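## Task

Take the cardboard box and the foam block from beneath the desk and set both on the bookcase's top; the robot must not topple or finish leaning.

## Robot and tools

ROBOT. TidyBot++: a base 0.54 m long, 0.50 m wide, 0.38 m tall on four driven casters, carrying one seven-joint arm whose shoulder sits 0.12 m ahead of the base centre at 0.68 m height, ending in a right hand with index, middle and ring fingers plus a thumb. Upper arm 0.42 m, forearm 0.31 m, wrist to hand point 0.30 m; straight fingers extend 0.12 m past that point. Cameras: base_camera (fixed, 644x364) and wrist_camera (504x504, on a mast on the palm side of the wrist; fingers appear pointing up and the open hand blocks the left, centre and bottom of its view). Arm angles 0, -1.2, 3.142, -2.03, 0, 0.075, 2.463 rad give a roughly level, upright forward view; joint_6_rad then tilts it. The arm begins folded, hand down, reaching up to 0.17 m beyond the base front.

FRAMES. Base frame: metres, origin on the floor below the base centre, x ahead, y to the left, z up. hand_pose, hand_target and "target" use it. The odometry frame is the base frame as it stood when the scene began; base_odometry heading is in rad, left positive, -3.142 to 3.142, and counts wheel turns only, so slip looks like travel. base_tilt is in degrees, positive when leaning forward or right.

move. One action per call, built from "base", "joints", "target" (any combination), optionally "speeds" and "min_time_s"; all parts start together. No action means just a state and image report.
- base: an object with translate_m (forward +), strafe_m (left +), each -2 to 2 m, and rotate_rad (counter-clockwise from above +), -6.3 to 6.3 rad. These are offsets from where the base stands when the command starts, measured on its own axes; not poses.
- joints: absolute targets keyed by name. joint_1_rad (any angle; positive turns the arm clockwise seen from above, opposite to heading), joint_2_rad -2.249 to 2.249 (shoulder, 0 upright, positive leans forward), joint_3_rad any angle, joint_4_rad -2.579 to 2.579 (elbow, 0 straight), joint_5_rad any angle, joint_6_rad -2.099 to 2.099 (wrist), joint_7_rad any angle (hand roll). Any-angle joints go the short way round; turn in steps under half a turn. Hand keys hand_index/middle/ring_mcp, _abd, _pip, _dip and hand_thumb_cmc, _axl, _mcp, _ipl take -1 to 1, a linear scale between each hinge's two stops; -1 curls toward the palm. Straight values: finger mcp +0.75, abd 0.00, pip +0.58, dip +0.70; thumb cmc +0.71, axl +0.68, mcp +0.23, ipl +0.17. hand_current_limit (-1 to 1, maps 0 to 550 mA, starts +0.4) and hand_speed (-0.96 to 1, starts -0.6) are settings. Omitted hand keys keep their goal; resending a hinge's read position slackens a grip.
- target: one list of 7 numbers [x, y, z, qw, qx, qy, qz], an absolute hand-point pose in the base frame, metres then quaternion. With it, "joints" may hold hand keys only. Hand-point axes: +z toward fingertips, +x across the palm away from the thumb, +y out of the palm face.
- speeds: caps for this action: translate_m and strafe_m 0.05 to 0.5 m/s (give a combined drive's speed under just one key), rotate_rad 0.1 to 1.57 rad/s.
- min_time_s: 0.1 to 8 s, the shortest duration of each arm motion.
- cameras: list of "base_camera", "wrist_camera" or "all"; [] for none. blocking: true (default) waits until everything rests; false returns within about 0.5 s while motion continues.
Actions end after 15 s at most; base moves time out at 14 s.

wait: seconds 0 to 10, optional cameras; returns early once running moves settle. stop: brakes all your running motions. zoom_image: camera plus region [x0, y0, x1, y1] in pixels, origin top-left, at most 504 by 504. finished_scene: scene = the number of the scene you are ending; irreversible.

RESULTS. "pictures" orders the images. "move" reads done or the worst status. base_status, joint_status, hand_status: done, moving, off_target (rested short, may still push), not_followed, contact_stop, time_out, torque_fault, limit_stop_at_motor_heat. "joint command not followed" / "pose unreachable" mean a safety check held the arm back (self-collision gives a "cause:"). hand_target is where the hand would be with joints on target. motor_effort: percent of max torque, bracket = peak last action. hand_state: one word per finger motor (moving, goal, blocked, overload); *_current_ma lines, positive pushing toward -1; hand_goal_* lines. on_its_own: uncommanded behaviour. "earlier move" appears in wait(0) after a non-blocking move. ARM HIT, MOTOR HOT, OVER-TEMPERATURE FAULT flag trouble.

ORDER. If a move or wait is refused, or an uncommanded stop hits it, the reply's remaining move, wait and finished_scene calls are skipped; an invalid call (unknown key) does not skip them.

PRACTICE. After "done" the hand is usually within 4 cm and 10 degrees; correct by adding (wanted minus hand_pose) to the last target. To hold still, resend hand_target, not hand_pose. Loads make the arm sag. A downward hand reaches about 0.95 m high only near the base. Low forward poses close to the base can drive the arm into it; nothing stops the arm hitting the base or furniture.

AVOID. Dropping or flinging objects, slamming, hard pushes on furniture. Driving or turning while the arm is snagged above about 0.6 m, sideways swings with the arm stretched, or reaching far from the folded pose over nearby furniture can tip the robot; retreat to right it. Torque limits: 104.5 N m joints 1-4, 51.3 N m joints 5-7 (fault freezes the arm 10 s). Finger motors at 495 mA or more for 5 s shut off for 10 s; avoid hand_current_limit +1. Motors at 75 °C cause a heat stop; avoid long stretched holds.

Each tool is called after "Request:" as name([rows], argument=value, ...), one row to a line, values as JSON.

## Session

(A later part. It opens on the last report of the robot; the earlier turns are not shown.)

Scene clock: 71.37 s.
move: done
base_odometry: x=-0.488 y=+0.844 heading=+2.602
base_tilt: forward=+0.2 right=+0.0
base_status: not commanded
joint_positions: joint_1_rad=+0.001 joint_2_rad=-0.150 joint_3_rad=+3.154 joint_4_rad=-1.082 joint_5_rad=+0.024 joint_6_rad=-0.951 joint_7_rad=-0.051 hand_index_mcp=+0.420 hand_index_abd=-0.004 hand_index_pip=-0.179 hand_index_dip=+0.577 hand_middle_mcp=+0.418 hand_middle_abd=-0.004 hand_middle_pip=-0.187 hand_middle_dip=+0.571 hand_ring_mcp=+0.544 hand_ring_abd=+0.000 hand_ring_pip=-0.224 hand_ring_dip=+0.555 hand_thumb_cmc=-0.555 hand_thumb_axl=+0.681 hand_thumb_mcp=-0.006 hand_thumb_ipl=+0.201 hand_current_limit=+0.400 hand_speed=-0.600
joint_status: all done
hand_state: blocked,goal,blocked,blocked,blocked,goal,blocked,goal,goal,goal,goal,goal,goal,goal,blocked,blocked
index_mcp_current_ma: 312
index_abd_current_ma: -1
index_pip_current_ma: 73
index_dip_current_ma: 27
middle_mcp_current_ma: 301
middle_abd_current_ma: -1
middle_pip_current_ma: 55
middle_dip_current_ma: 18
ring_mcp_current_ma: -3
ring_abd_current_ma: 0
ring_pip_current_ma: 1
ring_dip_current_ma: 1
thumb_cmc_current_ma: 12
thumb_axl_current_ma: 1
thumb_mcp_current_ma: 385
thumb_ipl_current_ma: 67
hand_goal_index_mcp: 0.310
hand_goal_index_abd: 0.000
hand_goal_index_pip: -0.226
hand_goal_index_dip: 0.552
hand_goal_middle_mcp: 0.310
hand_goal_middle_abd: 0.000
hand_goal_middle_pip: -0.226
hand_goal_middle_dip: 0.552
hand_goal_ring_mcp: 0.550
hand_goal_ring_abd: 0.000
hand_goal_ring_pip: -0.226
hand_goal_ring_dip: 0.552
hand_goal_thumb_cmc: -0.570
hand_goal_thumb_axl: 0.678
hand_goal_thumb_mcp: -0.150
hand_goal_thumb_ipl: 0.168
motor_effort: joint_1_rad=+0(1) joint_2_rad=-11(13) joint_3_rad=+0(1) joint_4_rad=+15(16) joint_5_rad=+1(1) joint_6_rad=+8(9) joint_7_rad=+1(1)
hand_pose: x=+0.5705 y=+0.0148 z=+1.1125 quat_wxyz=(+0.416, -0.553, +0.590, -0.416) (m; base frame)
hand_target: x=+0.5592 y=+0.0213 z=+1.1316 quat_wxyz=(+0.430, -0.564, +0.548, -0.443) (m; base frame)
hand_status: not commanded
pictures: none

Request:
move(joints={"joint_2_rad":-0.207,"joint_4_rad":-1.145,"joint_6_rad":-0.872}, min_time_s=0.8)

Request:
move(joints={"joint_2_rad":-0.217,"joint_4_rad":-1.175,"joint_6_rad":-0.852}, min_time_s=0.8)

Scene clock: 73.30 s.
move: done
base_odometry: x=-0.488 y=+0.844 heading=+2.602
base_tilt: forward=+0.2 right=+0.0
base_status: not commanded
joint_positions: joint_1_rad=+0.001 joint_2_rad=-0.163 joint_3_rad=+3.154 joint_4_rad=-1.115 joint_5_rad=+0.024 joint_6_rad=-0.925 joint_7_rad=-0.051 hand_index_mcp=+0.420 hand_index_abd=-0.004 hand_index_pip=-0.179 hand_index_dip=+0.577 hand_middle_mcp=+0.418 hand_middle_abd=-0.004 hand_middle_pip=-0.187 hand_middle_dip=+0.572 hand_ring_mcp=+0.544 hand_ring_abd=+0.000 hand_ring_pip=-0.224 hand_ring_dip=+0.555 hand_thumb_cmc=-0.555 hand_thumb_axl=+0.681 hand_thumb_mcp=-0.006 hand_thumb_ipl=+0.201 hand_current_limit=+0.400 hand_speed=-0.600
joint_status: all done
hand_state: blocked,goal,blocked,blocked,blocked,goal,blocked,goal,goal,goal,goal,goal,goal,goal,blocked,blocked
index_mcp_current_ma: 312
index_abd_current_ma: -1
index_pip_current_ma: 73
index_dip_current_ma: 27
middle_mcp_current_ma: 301
middle_abd_current_ma: -1
middle_pip_current_ma: 55
middle_dip_current_ma: 19
ring_mcp_current_ma: -3
ring_abd_current_ma: 0
ring_pip_current_ma: 1
ring_dip_current_ma: 1
thumb_cmc_current_ma: 12
thumb_axl_current_ma: 1
thumb_mcp_current_ma: 385
thumb_ipl_current_ma: 67
hand_goal_index_mcp: 0.310
hand_goal_index_abd: 0.000
hand_goal_index_pip: -0.226
hand_goal_index_dip: 0.552
hand_goal_middle_mcp: 0.310
hand_goal_middle_abd: 0.000
hand_goal_middle_pip: -0.226
hand_goal_middle_dip: 0.552
hand_goal_ring_mcp: 0.550
hand_goal_ring_abd: 0.000
hand_goal_ring_pip: -0.226
hand_goal_ring_dip: 0.552
hand_goal_thumb_cmc: -0.570
hand_goal_thumb_axl: 0.678
hand_goal_thumb_mcp: -0.150
hand_goal_thumb_ipl: 0.168
motor_effort: joint_1_rad=-1(1) joint_2_rad=-10(13) joint_3_rad=+0(1) joint_4_rad=+16(17) joint_5_rad=+1(1) joint_6_rad=+8(9) joint_7_rad=+1(1)
hand_pose: x=+0.5697 y=+0.0148 z=+1.1086 quat_wxyz=(+0.418, -0.551, +0.588, -0.418) (m; base frame)
hand_target: x=+0.5586 y=+0.0213 z=+1.1249 quat_wxyz=(+0.430, -0.564, +0.548, -0.443) (m; base frame)
hand_status: not commanded
pictures: none

Scene clock: 74.40 s.
move: done
base_odometry: x=-0.488 y=+0.844 heading=+2.602
base_tilt: forward=+0.2 right=+0.0
base_status: not commanded
joint_positions: joint_1_rad=+0.001 joint_2_rad=-0.176 joint_3_rad=+3.154 joint_4_rad=-1.140 joint_5_rad=+0.024 joint_6_rad=-0.898 joint_7_rad=-0.051 hand_index_mcp=+0.420 hand_index_abd=-0.004 hand_index_pip=-0.179 hand_index_dip=+0.577 hand_middle_mcp=+0.418 hand_middle_abd=-0.004 hand_middle_pip=-0.186 hand_middle_dip=+0.572 hand_ring_mcp=+0.544 hand_ring_abd=+0.000 hand_ring_pip=-0.224 hand_ring_dip=+0.555 hand_thumb_cmc=-0.555 hand_thumb_axl=+0.681 hand_thumb_mcp=-0.006 hand_thumb_ipl=+0.201 hand_current_limit=+0.400 hand_speed=-0.600
joint_status: all done
hand_state: blocked,goal,blocked,blocked,blocked,goal,blocked,goal,goal,goal,goal,goal,goal,goal,blocked,blocked
index_mcp_current_ma: 312
index_abd_current_ma: -1
index_pip_current_ma: 74
index_dip_current_ma: 27
middle_mcp_current_ma: 301
middle_abd_current_ma: -1
middle_pip_current_ma: 56
middle_dip_current_ma: 19
ring_mcp_current_ma: -3
ring_abd_current_ma: 0
ring_pip_current_ma: 1
ring_dip_current_ma: 1
thumb_cmc_current_ma: 12
thumb_axl_current_ma: 1
thumb_mcp_current_ma: 385
thumb_ipl_current_ma: 67
hand_goal_index_mcp: 0.310
hand_goal_index_abd: 0.000
hand_goal_index_pip: -0.226
hand_goal_index_dip: 0.552
hand_goal_middle_mcp: 0.310
hand_goal_middle_abd: 0.000
hand_goal_middle_pip: -0.226
hand_goal_middle_dip: 0.552
hand_goal_ring_mcp: 0.550
hand_goal_ring_abd: 0.000
hand_goal_ring_pip: -0.226
hand_goal_ring_dip: 0.552
hand_goal_thumb_cmc: -0.570
hand_goal_thumb_axl: 0.678
hand_goal_thumb_mcp: -0.150
hand_goal_thumb_ipl: 0.168
motor_effort: joint_1_rad=-1(1) joint_2_rad=-10(12) joint_3_rad=-1(1) joint_4_rad=+15(16) joint_5_rad=+1(1) joint_6_rad=+8(9) joint_7_rad=+1(1)
hand_pose: x=+0.5689 y=+0.0148 z=+1.1079 quat_wxyz=(+0.422, -0.549, +0.585, -0.422) (m; base frame)
hand_target: x=+0.5582 y=+0.0213 z=+1.1189 quat_wxyz=(+0.430, -0.564, +0.548, -0.443) (m; base frame)
hand_status: not commanded
pictures: none

Request:
move(joints={"hand_index_mcp":0.46,"hand_middle_mcp":0.46,"hand_thumb_mcp":0.02,"hand_speed":-0.8})

Request:
move(joints={"hand_index_mcp":0.66,"hand_middle_mcp":0.66,"hand_ring_mcp":0.66,"hand_thumb_mcp":0.22,"hand_speed":-0.7})

Request:
move(joints={"joint_2_rad":-0.03,"joint_4_rad":-0.6,"joint_6_rad":-1.29,"hand_speed":-0.6}, min_time_s=2)

Request:
move(base={"translate_m":-0.4}, cameras=["all"])

Request:
zoom_image(camera="wrist_camera", region=[150, 0, 504, 280])

Scene clock: 76.30 s.
move: done
base_odometry: x=-0.488 y=+0.844 heading=+2.602
base_tilt: forward=+0.2 right=-0.1
base_status: not commanded
joint_positions: joint_1_rad=+0.001 joint_2_rad=-0.176 joint_3_rad=+3.154 joint_4_rad=-1.144 joint_5_rad=+0.024 joint_6_rad=-0.898 joint_7_rad=-0.051 hand_index_mcp=+0.457 hand_index_abd=-0.004 hand_index_pip=-0.212 hand_index_dip=+0.562 hand_middle_mcp=+0.458 hand_middle_abd=-0.004 hand_middle_pip=-0.218 hand_middle_dip=+0.557 hand_ring_mcp=+0.544 hand_ring_abd=+0.000 hand_ring_pip=-0.224 hand_ring_dip=+0.555 hand_thumb_cmc=-0.562 hand_thumb_axl=+0.681 hand_thumb_mcp=+0.024 hand_thumb_ipl=+0.175 hand_current_limit=+0.400 hand_speed=-0.800
joint_status: all done
hand_state: goal,goal,goal,goal,goal,goal,goal,goal,goal,goal,goal,goal,goal,goal,goal,goal
index_mcp_current_ma: -1
index_abd_current_ma: -1
index_pip_current_ma: 11
index_dip_current_ma: 6
middle_mcp_current_ma: -1
middle_abd_current_ma: -1
middle_pip_current_ma: 4
middle_dip_current_ma: 2
ring_mcp_current_ma: -3
ring_abd_current_ma: 0
ring_pip_current_ma: 1
ring_dip_current_ma: 1
thumb_cmc_current_ma: 5
thumb_axl_current_ma: 1
thumb_mcp_current_ma: 2
thumb_ipl_current_ma: 5
hand_goal_index_mcp: 0.460
hand_goal_index_abd: 0.000
hand_goal_index_pip: -0.226
hand_goal_index_dip: 0.552
hand_goal_middle_mcp: 0.460
hand_goal_middle_abd: 0.000
hand_goal_middle_pip: -0.226
hand_goal_middle_dip: 0.552
hand_goal_ring_mcp: 0.550
hand_goal_ring_abd: 0.000
hand_goal_ring_pip: -0.226
hand_goal_ring_dip: 0.552
hand_goal_thumb_cmc: -0.570
hand_goal_thumb_axl: 0.678
hand_goal_thumb_mcp: 0.020
hand_goal_thumb_ipl: 0.168
motor_effort: joint_1_rad=-1(1) joint_2_rad=-10(11) joint_3_rad=+0(1) joint_4_rad=+15(16) joint_5_rad=+1(1) joint_6_rad=+8(8) joint_7_rad=+1(1)
hand_pose: x=+0.5689 y=+0.0149 z=+1.1062 quat_wxyz=(+0.421, -0.549, +0.586, -0.421) (m; base frame)
hand_target: x=+0.5582 y=+0.0213 z=+1.1189 quat_wxyz=(+0.430, -0.564, +0.548, -0.443) (m; base frame)
hand_status: not commanded
pictures: none

Scene clock: 77.00 s.
move: done
base_odometry: x=-0.488 y=+0.844 heading=+2.602
base_tilt: forward=+0.2 right=+0.0
base_status: not commanded
joint_positions: joint_1_rad=+0.001 joint_2_rad=-0.176 joint_3_rad=+3.154 joint_4_rad=-1.146 joint_5_rad=+0.024 joint_6_rad=-0.898 joint_7_rad=-0.051 hand_index_mcp=+0.642 hand_index_abd=-0.003 hand_index_pip=-0.224 hand_index_dip=+0.555 hand_middle_mcp=+0.642 hand_middle_abd=-0.004 hand_middle_pip=-0.224 hand_middle_dip=+0.555 hand_ring_mcp=+0.640 hand_ring_abd=+0.000 hand_ring_pip=-0.224 hand_ring_dip=+0.555 hand_thumb_cmc=-0.568 hand_thumb_axl=+0.680 hand_thumb_mcp=+0.215 hand_thumb_ipl=+0.170 hand_current_limit=+0.400 hand_speed=-0.700
joint_status: all done
hand_state: goal,goal,goal,goal,goal,goal,goal,goal,goal,goal,goal,goal,goal,goal,goal,goal
index_mcp_current_ma: -17
index_abd_current_ma: -1
index_pip_current_ma: 1
index_dip_current_ma: 1
middle_mcp_current_ma: -18
middle_abd_current_ma: -1
middle_pip_current_ma: 0
middle_dip_current_ma: 1
ring_mcp_current_ma: -21
ring_abd_current_ma: 0
ring_pip_current_ma: 0
ring_dip_current_ma: 1
thumb_cmc_current_ma: 0
thumb_axl_current_ma: 1
thumb_mcp_current_ma: -3
thumb_ipl_current_ma: 1
hand_goal_index_mcp: 0.660
hand_goal_index_abd: 0.000
hand_goal_index_pip: -0.226
hand_goal_index_dip: 0.552
hand_goal_middle_mcp: 0.660
hand_goal_middle_abd: 0.000
hand_goal_middle_pip: -0.226
hand_goal_middle_dip: 0.552
hand_goal_ring_mcp: 0.660
hand_goal_ring_abd: 0.000
hand_goal_ring_pip: -0.226
hand_goal_ring_dip: 0.552
hand_goal_thumb_cmc: -0.570
hand_goal_thumb_axl: 0.678
hand_goal_thumb_mcp: 0.220
hand_goal_thumb_ipl: 0.168
motor_effort: joint_1_rad=-1(1) joint_2_rad=-10(11) joint_3_rad=+0(1) joint_4_rad=+16(16) joint_5_rad=+1(1) joint_6_rad=+9(9) joint_7_rad=+1(1)
hand_pose: x=+0.5689 y=+0.0149 z=+1.1053 quat_wxyz=(+0.421, -0.550, +0.586, -0.420) (m; base frame)
hand_target: x=+0.5582 y=+0.0213 z=+1.1189 quat_wxyz=(+0.430, -0.564, +0.548, -0.443) (m; base frame)
hand_status: not commanded
pictures: none

Scene clock: 79.30 s.
move: done
base_odometry: x=-0.488 y=+0.844 heading=+2.602
base_tilt: forward=+0.2 right=+0.0
base_status: not commanded
joint_positions: joint_1_rad=+0.001 joint_2_rad=-0.063 joint_3_rad=+3.154 joint_4_rad=-0.641 joint_5_rad=+0.024 joint_6_rad=-1.226 joint_7_rad=-0.051 hand_index_mcp=+0.642 hand_index_abd=-0.003 hand_index_pip=-0.224 hand_index_dip=+0.555 hand_middle_mcp=+0.642 hand_middle_abd=-0.004 hand_middle_pip=-0.224 hand_middle_dip=+0.554 hand_ring_mcp=+0.640 hand_ring_abd=+0.000 hand_ring_pip=-0.224 hand_ring_dip=+0.555 hand_thumb_cmc=-0.568 hand_thumb_axl=+0.680 hand_thumb_mcp=+0.216 hand_thumb_ipl=+0.170 hand_current_limit=+0.400 hand_speed=-0.600
joint_status: all done
hand_state: goal,goal,goal,goal,goal,goal,goal,goal,goal,goal,goal,goal,goal,goal,goal,goal
index_mcp_current_ma: -17
index_abd_current_ma: -1
index_pip_current_ma: 1
index_dip_current_ma: 1
middle_mcp_current_ma: -18
middle_abd_current_ma: -1
middle_pip_current_ma: 0
middle_dip_current_ma: 1
ring_mcp_current_ma: -21
ring_abd_current_ma: 0
ring_pip_current_ma: 0
ring_dip_current_ma: 1
thumb_cmc_current_ma: 0
thumb_axl_current_ma: 1
thumb_mcp_current_ma: -2
thumb_ipl_current_ma: 1
hand_goal_index_mcp: 0.660
hand_goal_index_abd: 0.000
hand_goal_index_pip: -0.226
hand_goal_index_dip: 0.552
hand_goal_middle_mcp: 0.660
hand_goal_middle_abd: 0.000
hand_goal_middle_pip: -0.226
hand_goal_middle_dip: 0.552
hand_goal_ring_mcp: 0.660
hand_goal_ring_abd: 0.000
hand_goal_ring_pip: -0.226
hand_goal_ring_dip: 0.552
hand_goal_thumb_cmc: -0.570
hand_goal_thumb_axl: 0.678
hand_goal_thumb_mcp: 0.220
hand_goal_thumb_ipl: 0.168
motor_effort: joint_1_rad=-1(1) joint_2_rad=-11(12) joint_3_rad=+0(1) joint_4_rad=+12(17) joint_5_rad=+1(1) joint_6_rad=+9(9) joint_7_rad=+0(1)
hand_pose: x=+0.5390 y=+0.0151 z=+1.2136 quat_wxyz=(+0.439, -0.534, +0.575, -0.438) (m; base frame)
hand_target: x=+0.5405 y=+0.0213 z=+1.1990 quat_wxyz=(+0.416, -0.575, +0.558, -0.429) (m; base frame)
hand_status: not commanded
pictures: none

Scene clock: 81.43 s.
move: done
base_odometry: x=-0.144 y=+0.638 heading=+2.601
base_tilt: forward=+0.2 right=+0.0
base_status: done
joint_positions: joint_1_rad=+0.000 joint_2_rad=-0.040 joint_3_rad=+3.154 joint_4_rad=-0.632 joint_5_rad=+0.024 joint_6_rad=-1.232 joint_7_rad=-0.051 hand_index_mcp=+0.643 hand_index_abd=-0.002 hand_index_pip=-0.224 hand_index_dip=+0.555 hand_middle_mcp=+0.642 hand_middle_abd=-0.002 hand_middle_pip=-0.224 hand_middle_dip=+0.554 hand_ring_mcp=+0.641 hand_ring_abd=+0.000 hand_ring_pip=-0.225 hand_ring_dip=+0.555 hand_thumb_cmc=-0.570 hand_thumb_axl=+0.680 hand_thumb_mcp=+0.217 hand_thumb_ipl=+0.170 hand_current_limit=+0.400 hand_speed=-0.600
joint_status: not commanded
hand_state: goal,goal,goal,goal,goal,goal,goal,goal,goal,goal,goal,goal,goal,goal,goal,goal
index_mcp_current_ma: -16
index_abd_current_ma: 0
index_pip_current_ma: 0
index_dip_current_ma: 1
middle_mcp_current_ma: -17
middle_abd_current_ma: 0
middle_pip_current_ma: 0
middle_dip_current_ma: 1
ring_mcp_current_ma: -20
ring_abd_current_ma: 0
ring_pip_current_ma: 0
ring_dip_current_ma: 1
thumb_cmc_current_ma: 0
thumb_axl_current_ma: 1
thumb_mcp_current_ma: -2
thumb_ipl_current_ma: 1
hand_goal_index_mcp: 0.660
hand_goal_index_abd: 0.000
hand_goal_index_pip: -0.226
hand_goal_index_dip: 0.552
hand_goal_middle_mcp: 0.660
hand_goal_middle_abd: 0.000
hand_goal_middle_pip: -0.226
hand_goal_middle_dip: 0.552
hand_goal_ring_mcp: 0.660
hand_goal_ring_abd: 0.000
hand_goal_ring_pip: -0.226
hand_goal_ring_dip: 0.552
hand_goal_thumb_cmc: -0.570
hand_goal_thumb_axl: 0.678
hand_goal_thumb_mcp: 0.220
hand_goal_thumb_ipl: 0.168
motor_effort: joint_1_rad=-1(3) joint_2_rad=-11(18) joint_3_rad=+0(3) joint_4_rad=+12(15) joint_5_rad=+1(2) joint_6_rad=+9(9) joint_7_rad=+0(1)
hand_pose: x=+0.5492 y=+0.0152 z=+1.2062 quat_wxyz=(+0.433, -0.538, +0.579, -0.433) (m; base frame)
hand_target: x=+0.5405 y=+0.0213 z=+1.1990 quat_wxyz=(+0.416, -0.575, +0.558, -0.429) (m; base frame)
hand_status: not commanded
pictures: base_camera, wrist_camera
camera_calibration:
wrist_camera: T_world_to_cam=[[-0.17804, 0.81361, -0.553481, 0.779862], [-0.54514, 0.386715, 0.743824, -0.656298], [0.819222, 0.434155, 0.37468, -0.782182], [0, 0, 0, 1]] pos_world=[0.421853, -0.0411147, 1.21288]

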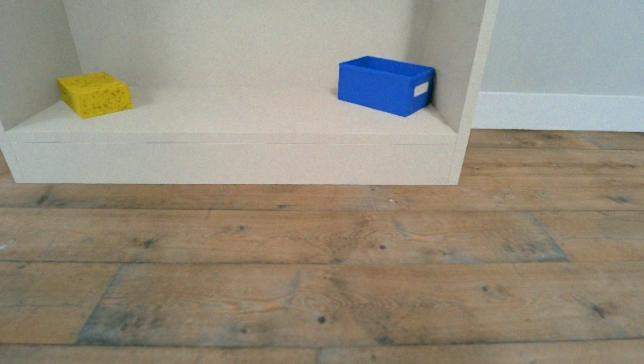

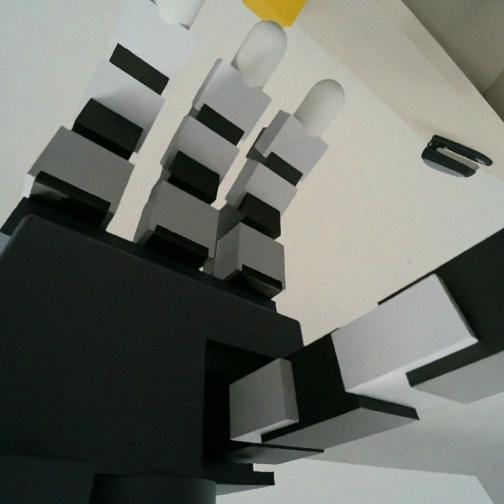

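Scaled by 1.424 from the camera's 504x504 image, which has a finer 720x720 frame.

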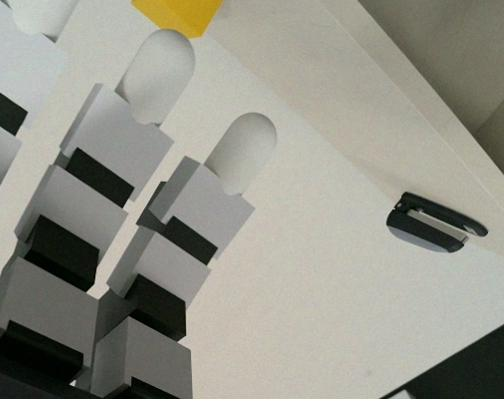

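Request:
move(base={"translate_m":-0.668,"strafe_m":1.337,"rotate_rad":1.727}, speeds={"translate_m":0.5,"rotate_rad":1.0}, joints={"joint_2_rad":0.02,"joint_4_rad":-2.055,"joint_6_rad":0.155,"hand_index_mcp":0.397,"hand_index_pip":-0.3,"hand_middle_mcp":0.397,"hand_middle_pip":-0.3,"hand_ring_mcp":0.66,"hand_thumb_mcp":0.045}, min_time_s=2.5)

Request:
move(base={"translate_m":0.43}, speeds={"translate_m":0.25}, joints={"joint_1_rad":0,"joint_2_rad":1.84,"joint_3_rad":3.142,"joint_4_rad":-1.387,"joint_5_rad":0,"joint_6_rad":1.49,"joint_7_rad":-0.03}, min_time_s=2.5, cameras=["all"])

Request:
zoom_image(camera="base_camera", region=[240, 120, 380, 230])

Scene clock: 95.87 s.
move: done
base_odometry: x=-0.259 y=-0.852 heading=-1.954
base_tilt: forward=+0.2 right=-0.1
base_status: done
joint_positions: joint_1_rad=-0.001 joint_2_rad=-0.005 joint_3_rad=+3.153 joint_4_rad=-2.027 joint_5_rad=+0.024 joint_6_rad=+0.104 joint_7_rad=-0.051 hand_index_mcp=+0.395 hand_index_abd=-0.002 hand_index_pip=-0.297 hand_index_dip=+0.555 hand_middle_mcp=+0.394 hand_middle_abd=-0.002 hand_middle_pip=-0.298 hand_middle_dip=+0.554 hand_ring_mcp=+0.642 hand_ring_abd=+0.000 hand_ring_pip=-0.225 hand_ring_dip=+0.555 hand_thumb_cmc=-0.571 hand_thumb_axl=+0.680 hand_thumb_mcp=+0.047 hand_thumb_ipl=+0.170 hand_current_limit=+0.400 hand_speed=-0.600
joint_status: all done
hand_state: goal,goal,goal,goal,goal,goal,goal,goal,goal,goal,goal,goal,goal,goal,goal,goal
index_mcp_current_ma: -1
index_abd_current_ma: 0
index_pip_current_ma: 1
index_dip_current_ma: 1
middle_mcp_current_ma: -1
middle_abd_current_ma: 0
middle_pip_current_ma: 1
middle_dip_current_ma: 1
ring_mcp_current_ma: -18
ring_abd_current_ma: 0
ring_pip_current_ma: 0
ring_dip_current_ma: 1
thumb_cmc_current_ma: 0
thumb_axl_current_ma: 1
thumb_mcp_current_ma: 0
thumb_ipl_current_ma: 1
hand_goal_index_mcp: 0.398
hand_goal_index_abd: 0.000
hand_goal_index_pip: -0.300
hand_goal_index_dip: 0.552
hand_goal_middle_mcp: 0.398
hand_goal_middle_abd: 0.000
hand_goal_middle_pip: -0.300
hand_goal_middle_dip: 0.552
hand_goal_ring_mcp: 0.660
hand_goal_ring_abd: 0.000
hand_goal_ring_pip: -0.226
hand_goal_ring_dip: 0.552
hand_goal_thumb_cmc: -0.570
hand_goal_thumb_axl: 0.678
hand_goal_thumb_mcp: 0.046
hand_goal_thumb_ipl: 0.168
motor_effort: joint_1_rad=-1(4) joint_2_rad=-17(19) joint_3_rad=+0(4) joint_4_rad=+17(19) joint_5_rad=+1(2) joint_6_rad=+8(9) joint_7_rad=+1(1)
hand_pose: x=+0.6549 y=+0.0215 z=+0.7838 quat_wxyz=(+0.410, -0.568, +0.589, -0.402) (m; base frame)
hand_target: x=+0.6566 y=+0.0213 z=+0.7670 quat_wxyz=(+0.399, -0.588, +0.571, -0.412) (m; base frame)
hand_status: not commanded
pictures: none

Scene clock: 99.20 s.
move: done
base_odometry: x=-0.420 y=-1.251 heading=-1.953
base_tilt: forward=+0.2 right=+0.0
base_status: done
joint_positions: joint_1_rad=-0.001 joint_2_rad=+1.806 joint_3_rad=+3.153 joint_4_rad=-1.417 joint_5_rad=+0.024 joint_6_rad=+1.435 joint_7_rad=-0.051 hand_index_mcp=+0.394 hand_index_abd=-0.002 hand_index_pip=-0.297 hand_index_dip=+0.555 hand_middle_mcp=+0.394 hand_middle_abd=-0.002 hand_middle_pip=-0.298 hand_middle_dip=+0.554 hand_ring_mcp=+0.642 hand_ring_abd=+0.000 hand_ring_pip=-0.225 hand_ring_dip=+0.555 hand_thumb_cmc=-0.571 hand_thumb_axl=+0.680 hand_thumb_mcp=+0.047 hand_thumb_ipl=+0.170 hand_current_limit=+0.400 hand_speed=-0.600
joint_status: all done
hand_state: goal,goal,goal,goal,goal,goal,goal,goal,goal,goal,goal,goal,goal,goal,goal,goal
index_mcp_current_ma: -2
index_abd_current_ma: 0
index_pip_current_ma: 1
index_dip_current_ma: 1
middle_mcp_current_ma: -2
middle_abd_current_ma: 0
middle_pip_current_ma: 1
middle_dip_current_ma: 1
ring_mcp_current_ma: -18
ring_abd_current_ma: 0
ring_pip_current_ma: 0
ring_dip_current_ma: 1
thumb_cmc_current_ma: 0
thumb_axl_current_ma: 1
thumb_mcp_current_ma: 0
thumb_ipl_current_ma: 1
hand_goal_index_mcp: 0.398
hand_goal_index_abd: 0.000
hand_goal_index_pip: -0.300
hand_goal_index_dip: 0.552
hand_goal_middle_mcp: 0.398
hand_goal_middle_abd: 0.000
hand_goal_middle_pip: -0.300
hand_goal_middle_dip: 0.552
hand_goal_ring_mcp: 0.660
hand_goal_ring_abd: 0.000
hand_goal_ring_pip: -0.226
hand_goal_ring_dip: 0.552
hand_goal_thumb_cmc: -0.570
hand_goal_thumb_axl: 0.678
hand_goal_thumb_mcp: 0.046
hand_goal_thumb_ipl: 0.168
motor_effort: joint_1_rad=-1(3) joint_2_rad=-33(39) joint_3_rad=-1(2) joint_4_rad=+3(18) joint_5_rad=+0(2) joint_6_rad=+9(9) joint_7_rad=+0(2)
hand_pose: x=+0.7781 y=+0.0314 z=+0.1232 quat_wxyz=(+0.457, -0.547, +0.556, -0.428) (m; base frame)
hand_target: x=+0.7811 y=+0.0264 z=+0.1237 quat_wxyz=(+0.463, -0.532, +0.548, -0.450) (m; base frame)
hand_status: not commanded
pictures: base_camera, wrist_camera
camera_calibration:
wrist_camera: T_world_to_cam=[[-0.206925, 0.804244, -0.557112, 0.231246], [-0.593425, 0.349552, 0.725024, 0.308861], [0.777836, 0.48063, 0.404927, -0.544033], [0, 0, 0, 1]] pos_world=[0.654304, -0.0324626, 0.125192]

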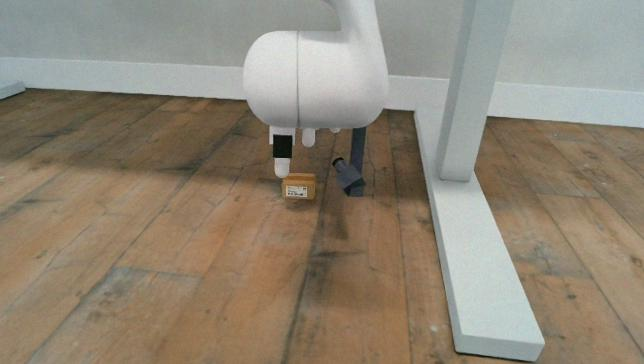

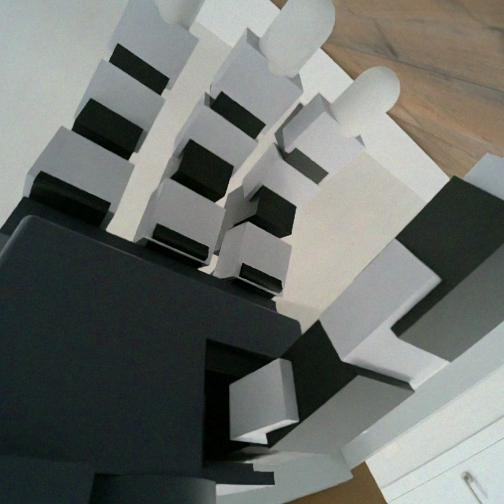

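Scaled by 3.600.

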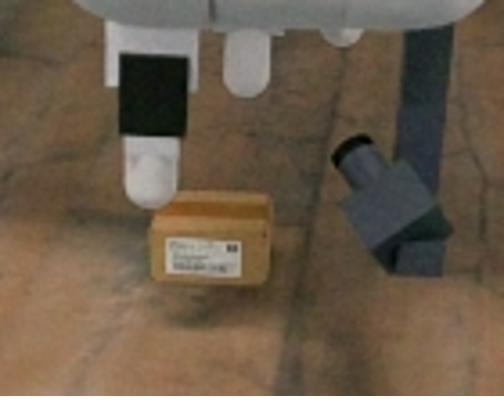

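Request:
move(base={"translate_m":0.012,"strafe_m":-0.010}, joints={"joint_2_rad":2.0,"joint_4_rad":-1.155,"joint_6_rad":1.33}, min_time_s=2.5, cameras=["all"])

Scene clock: 104.73 s.
move: done
base_odometry: x=-0.433 y=-1.259 heading=-1.952
base_tilt: forward=+0.2 right=+0.0
base_status: done
joint_positions: joint_1_rad=+0.002 joint_2_rad=+1.956 joint_3_rad=+3.153 joint_4_rad=-1.186 joint_5_rad=+0.024 joint_6_rad=+1.391 joint_7_rad=-0.051 hand_index_mcp=+0.394 hand_index_abd=-0.002 hand_index_pip=-0.297 hand_index_dip=+0.555 hand_middle_mcp=+0.394 hand_middle_abd=-0.002 hand_middle_pip=-0.298 hand_middle_dip=+0.554 hand_ring_mcp=+0.642 hand_ring_abd=+0.000 hand_ring_pip=-0.225 hand_ring_dip=+0.555 hand_thumb_cmc=-0.571 hand_thumb_axl=+0.680 hand_thumb_mcp=+0.047 hand_thumb_ipl=+0.170 hand_current_limit=+0.400 hand_speed=-0.600
joint_status: all done
hand_state: goal,goal,goal,goal,goal,goal,goal,goal,goal,goal,goal,goal,goal,goal,goal,goal
index_mcp_current_ma: -2
index_abd_current_ma: 0
index_pip_current_ma: 1
index_dip_current_ma: 1
middle_mcp_current_ma: -2
middle_abd_current_ma: 0
middle_pip_current_ma: 1
middle_dip_current_ma: 1
ring_mcp_current_ma: -18
ring_abd_current_ma: 0
ring_pip_current_ma: 0
ring_dip_current_ma: 1
thumb_cmc_current_ma: 0
thumb_axl_current_ma: 1
thumb_mcp_current_ma: 0
thumb_ipl_current_ma: 1
hand_goal_index_mcp: 0.398
hand_goal_index_abd: 0.000
hand_goal_index_pip: -0.300
hand_goal_index_dip: 0.552
hand_goal_middle_mcp: 0.398
hand_goal_middle_abd: 0.000
hand_goal_middle_pip: -0.300
hand_goal_middle_dip: 0.552
hand_goal_ring_mcp: 0.660
hand_goal_ring_abd: 0.000
hand_goal_ring_pip: -0.226
hand_goal_ring_dip: 0.552
hand_goal_thumb_cmc: -0.570
hand_goal_thumb_axl: 0.678
hand_goal_thumb_mcp: 0.046
hand_goal_thumb_ipl: 0.168
motor_effort: joint_1_rad=-1(3) joint_2_rad=-33(35) joint_3_rad=-1(2) joint_4_rad=+5(5) joint_5_rad=+0(1) joint_6_rad=+9(10) joint_7_rad=+1(1)
hand_pose: x=+0.7894 y=+0.0305 z=+0.0724 quat_wxyz=(+0.467, -0.539, +0.547, -0.438) (m; base frame)
hand_target: x=+0.7679 y=+0.0265 z=+0.0350 quat_wxyz=(+0.439, -0.551, +0.568, -0.426) (m; base frame)
hand_status: not commanded
pictures: base_camera, wrist_camera
camera_calibration:
wrist_camera: T_world_to_cam=[[-0.18579, 0.80406, -0.564774, 0.18991], [-0.619761, 0.350132, 0.702356, 0.375179], [0.762481, 0.480516, 0.433274, -0.52173], [0, 0, 0, 1]] pos_world=[0.665614, -0.0333617, 0.0697994]

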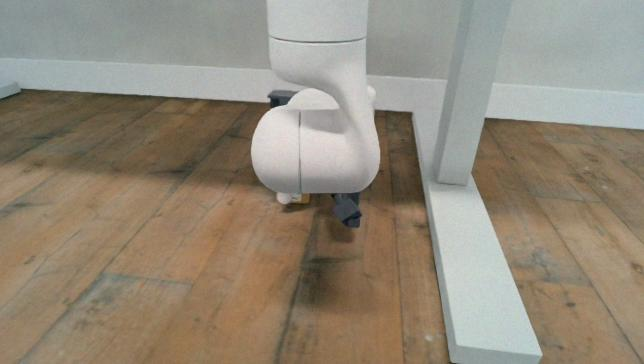

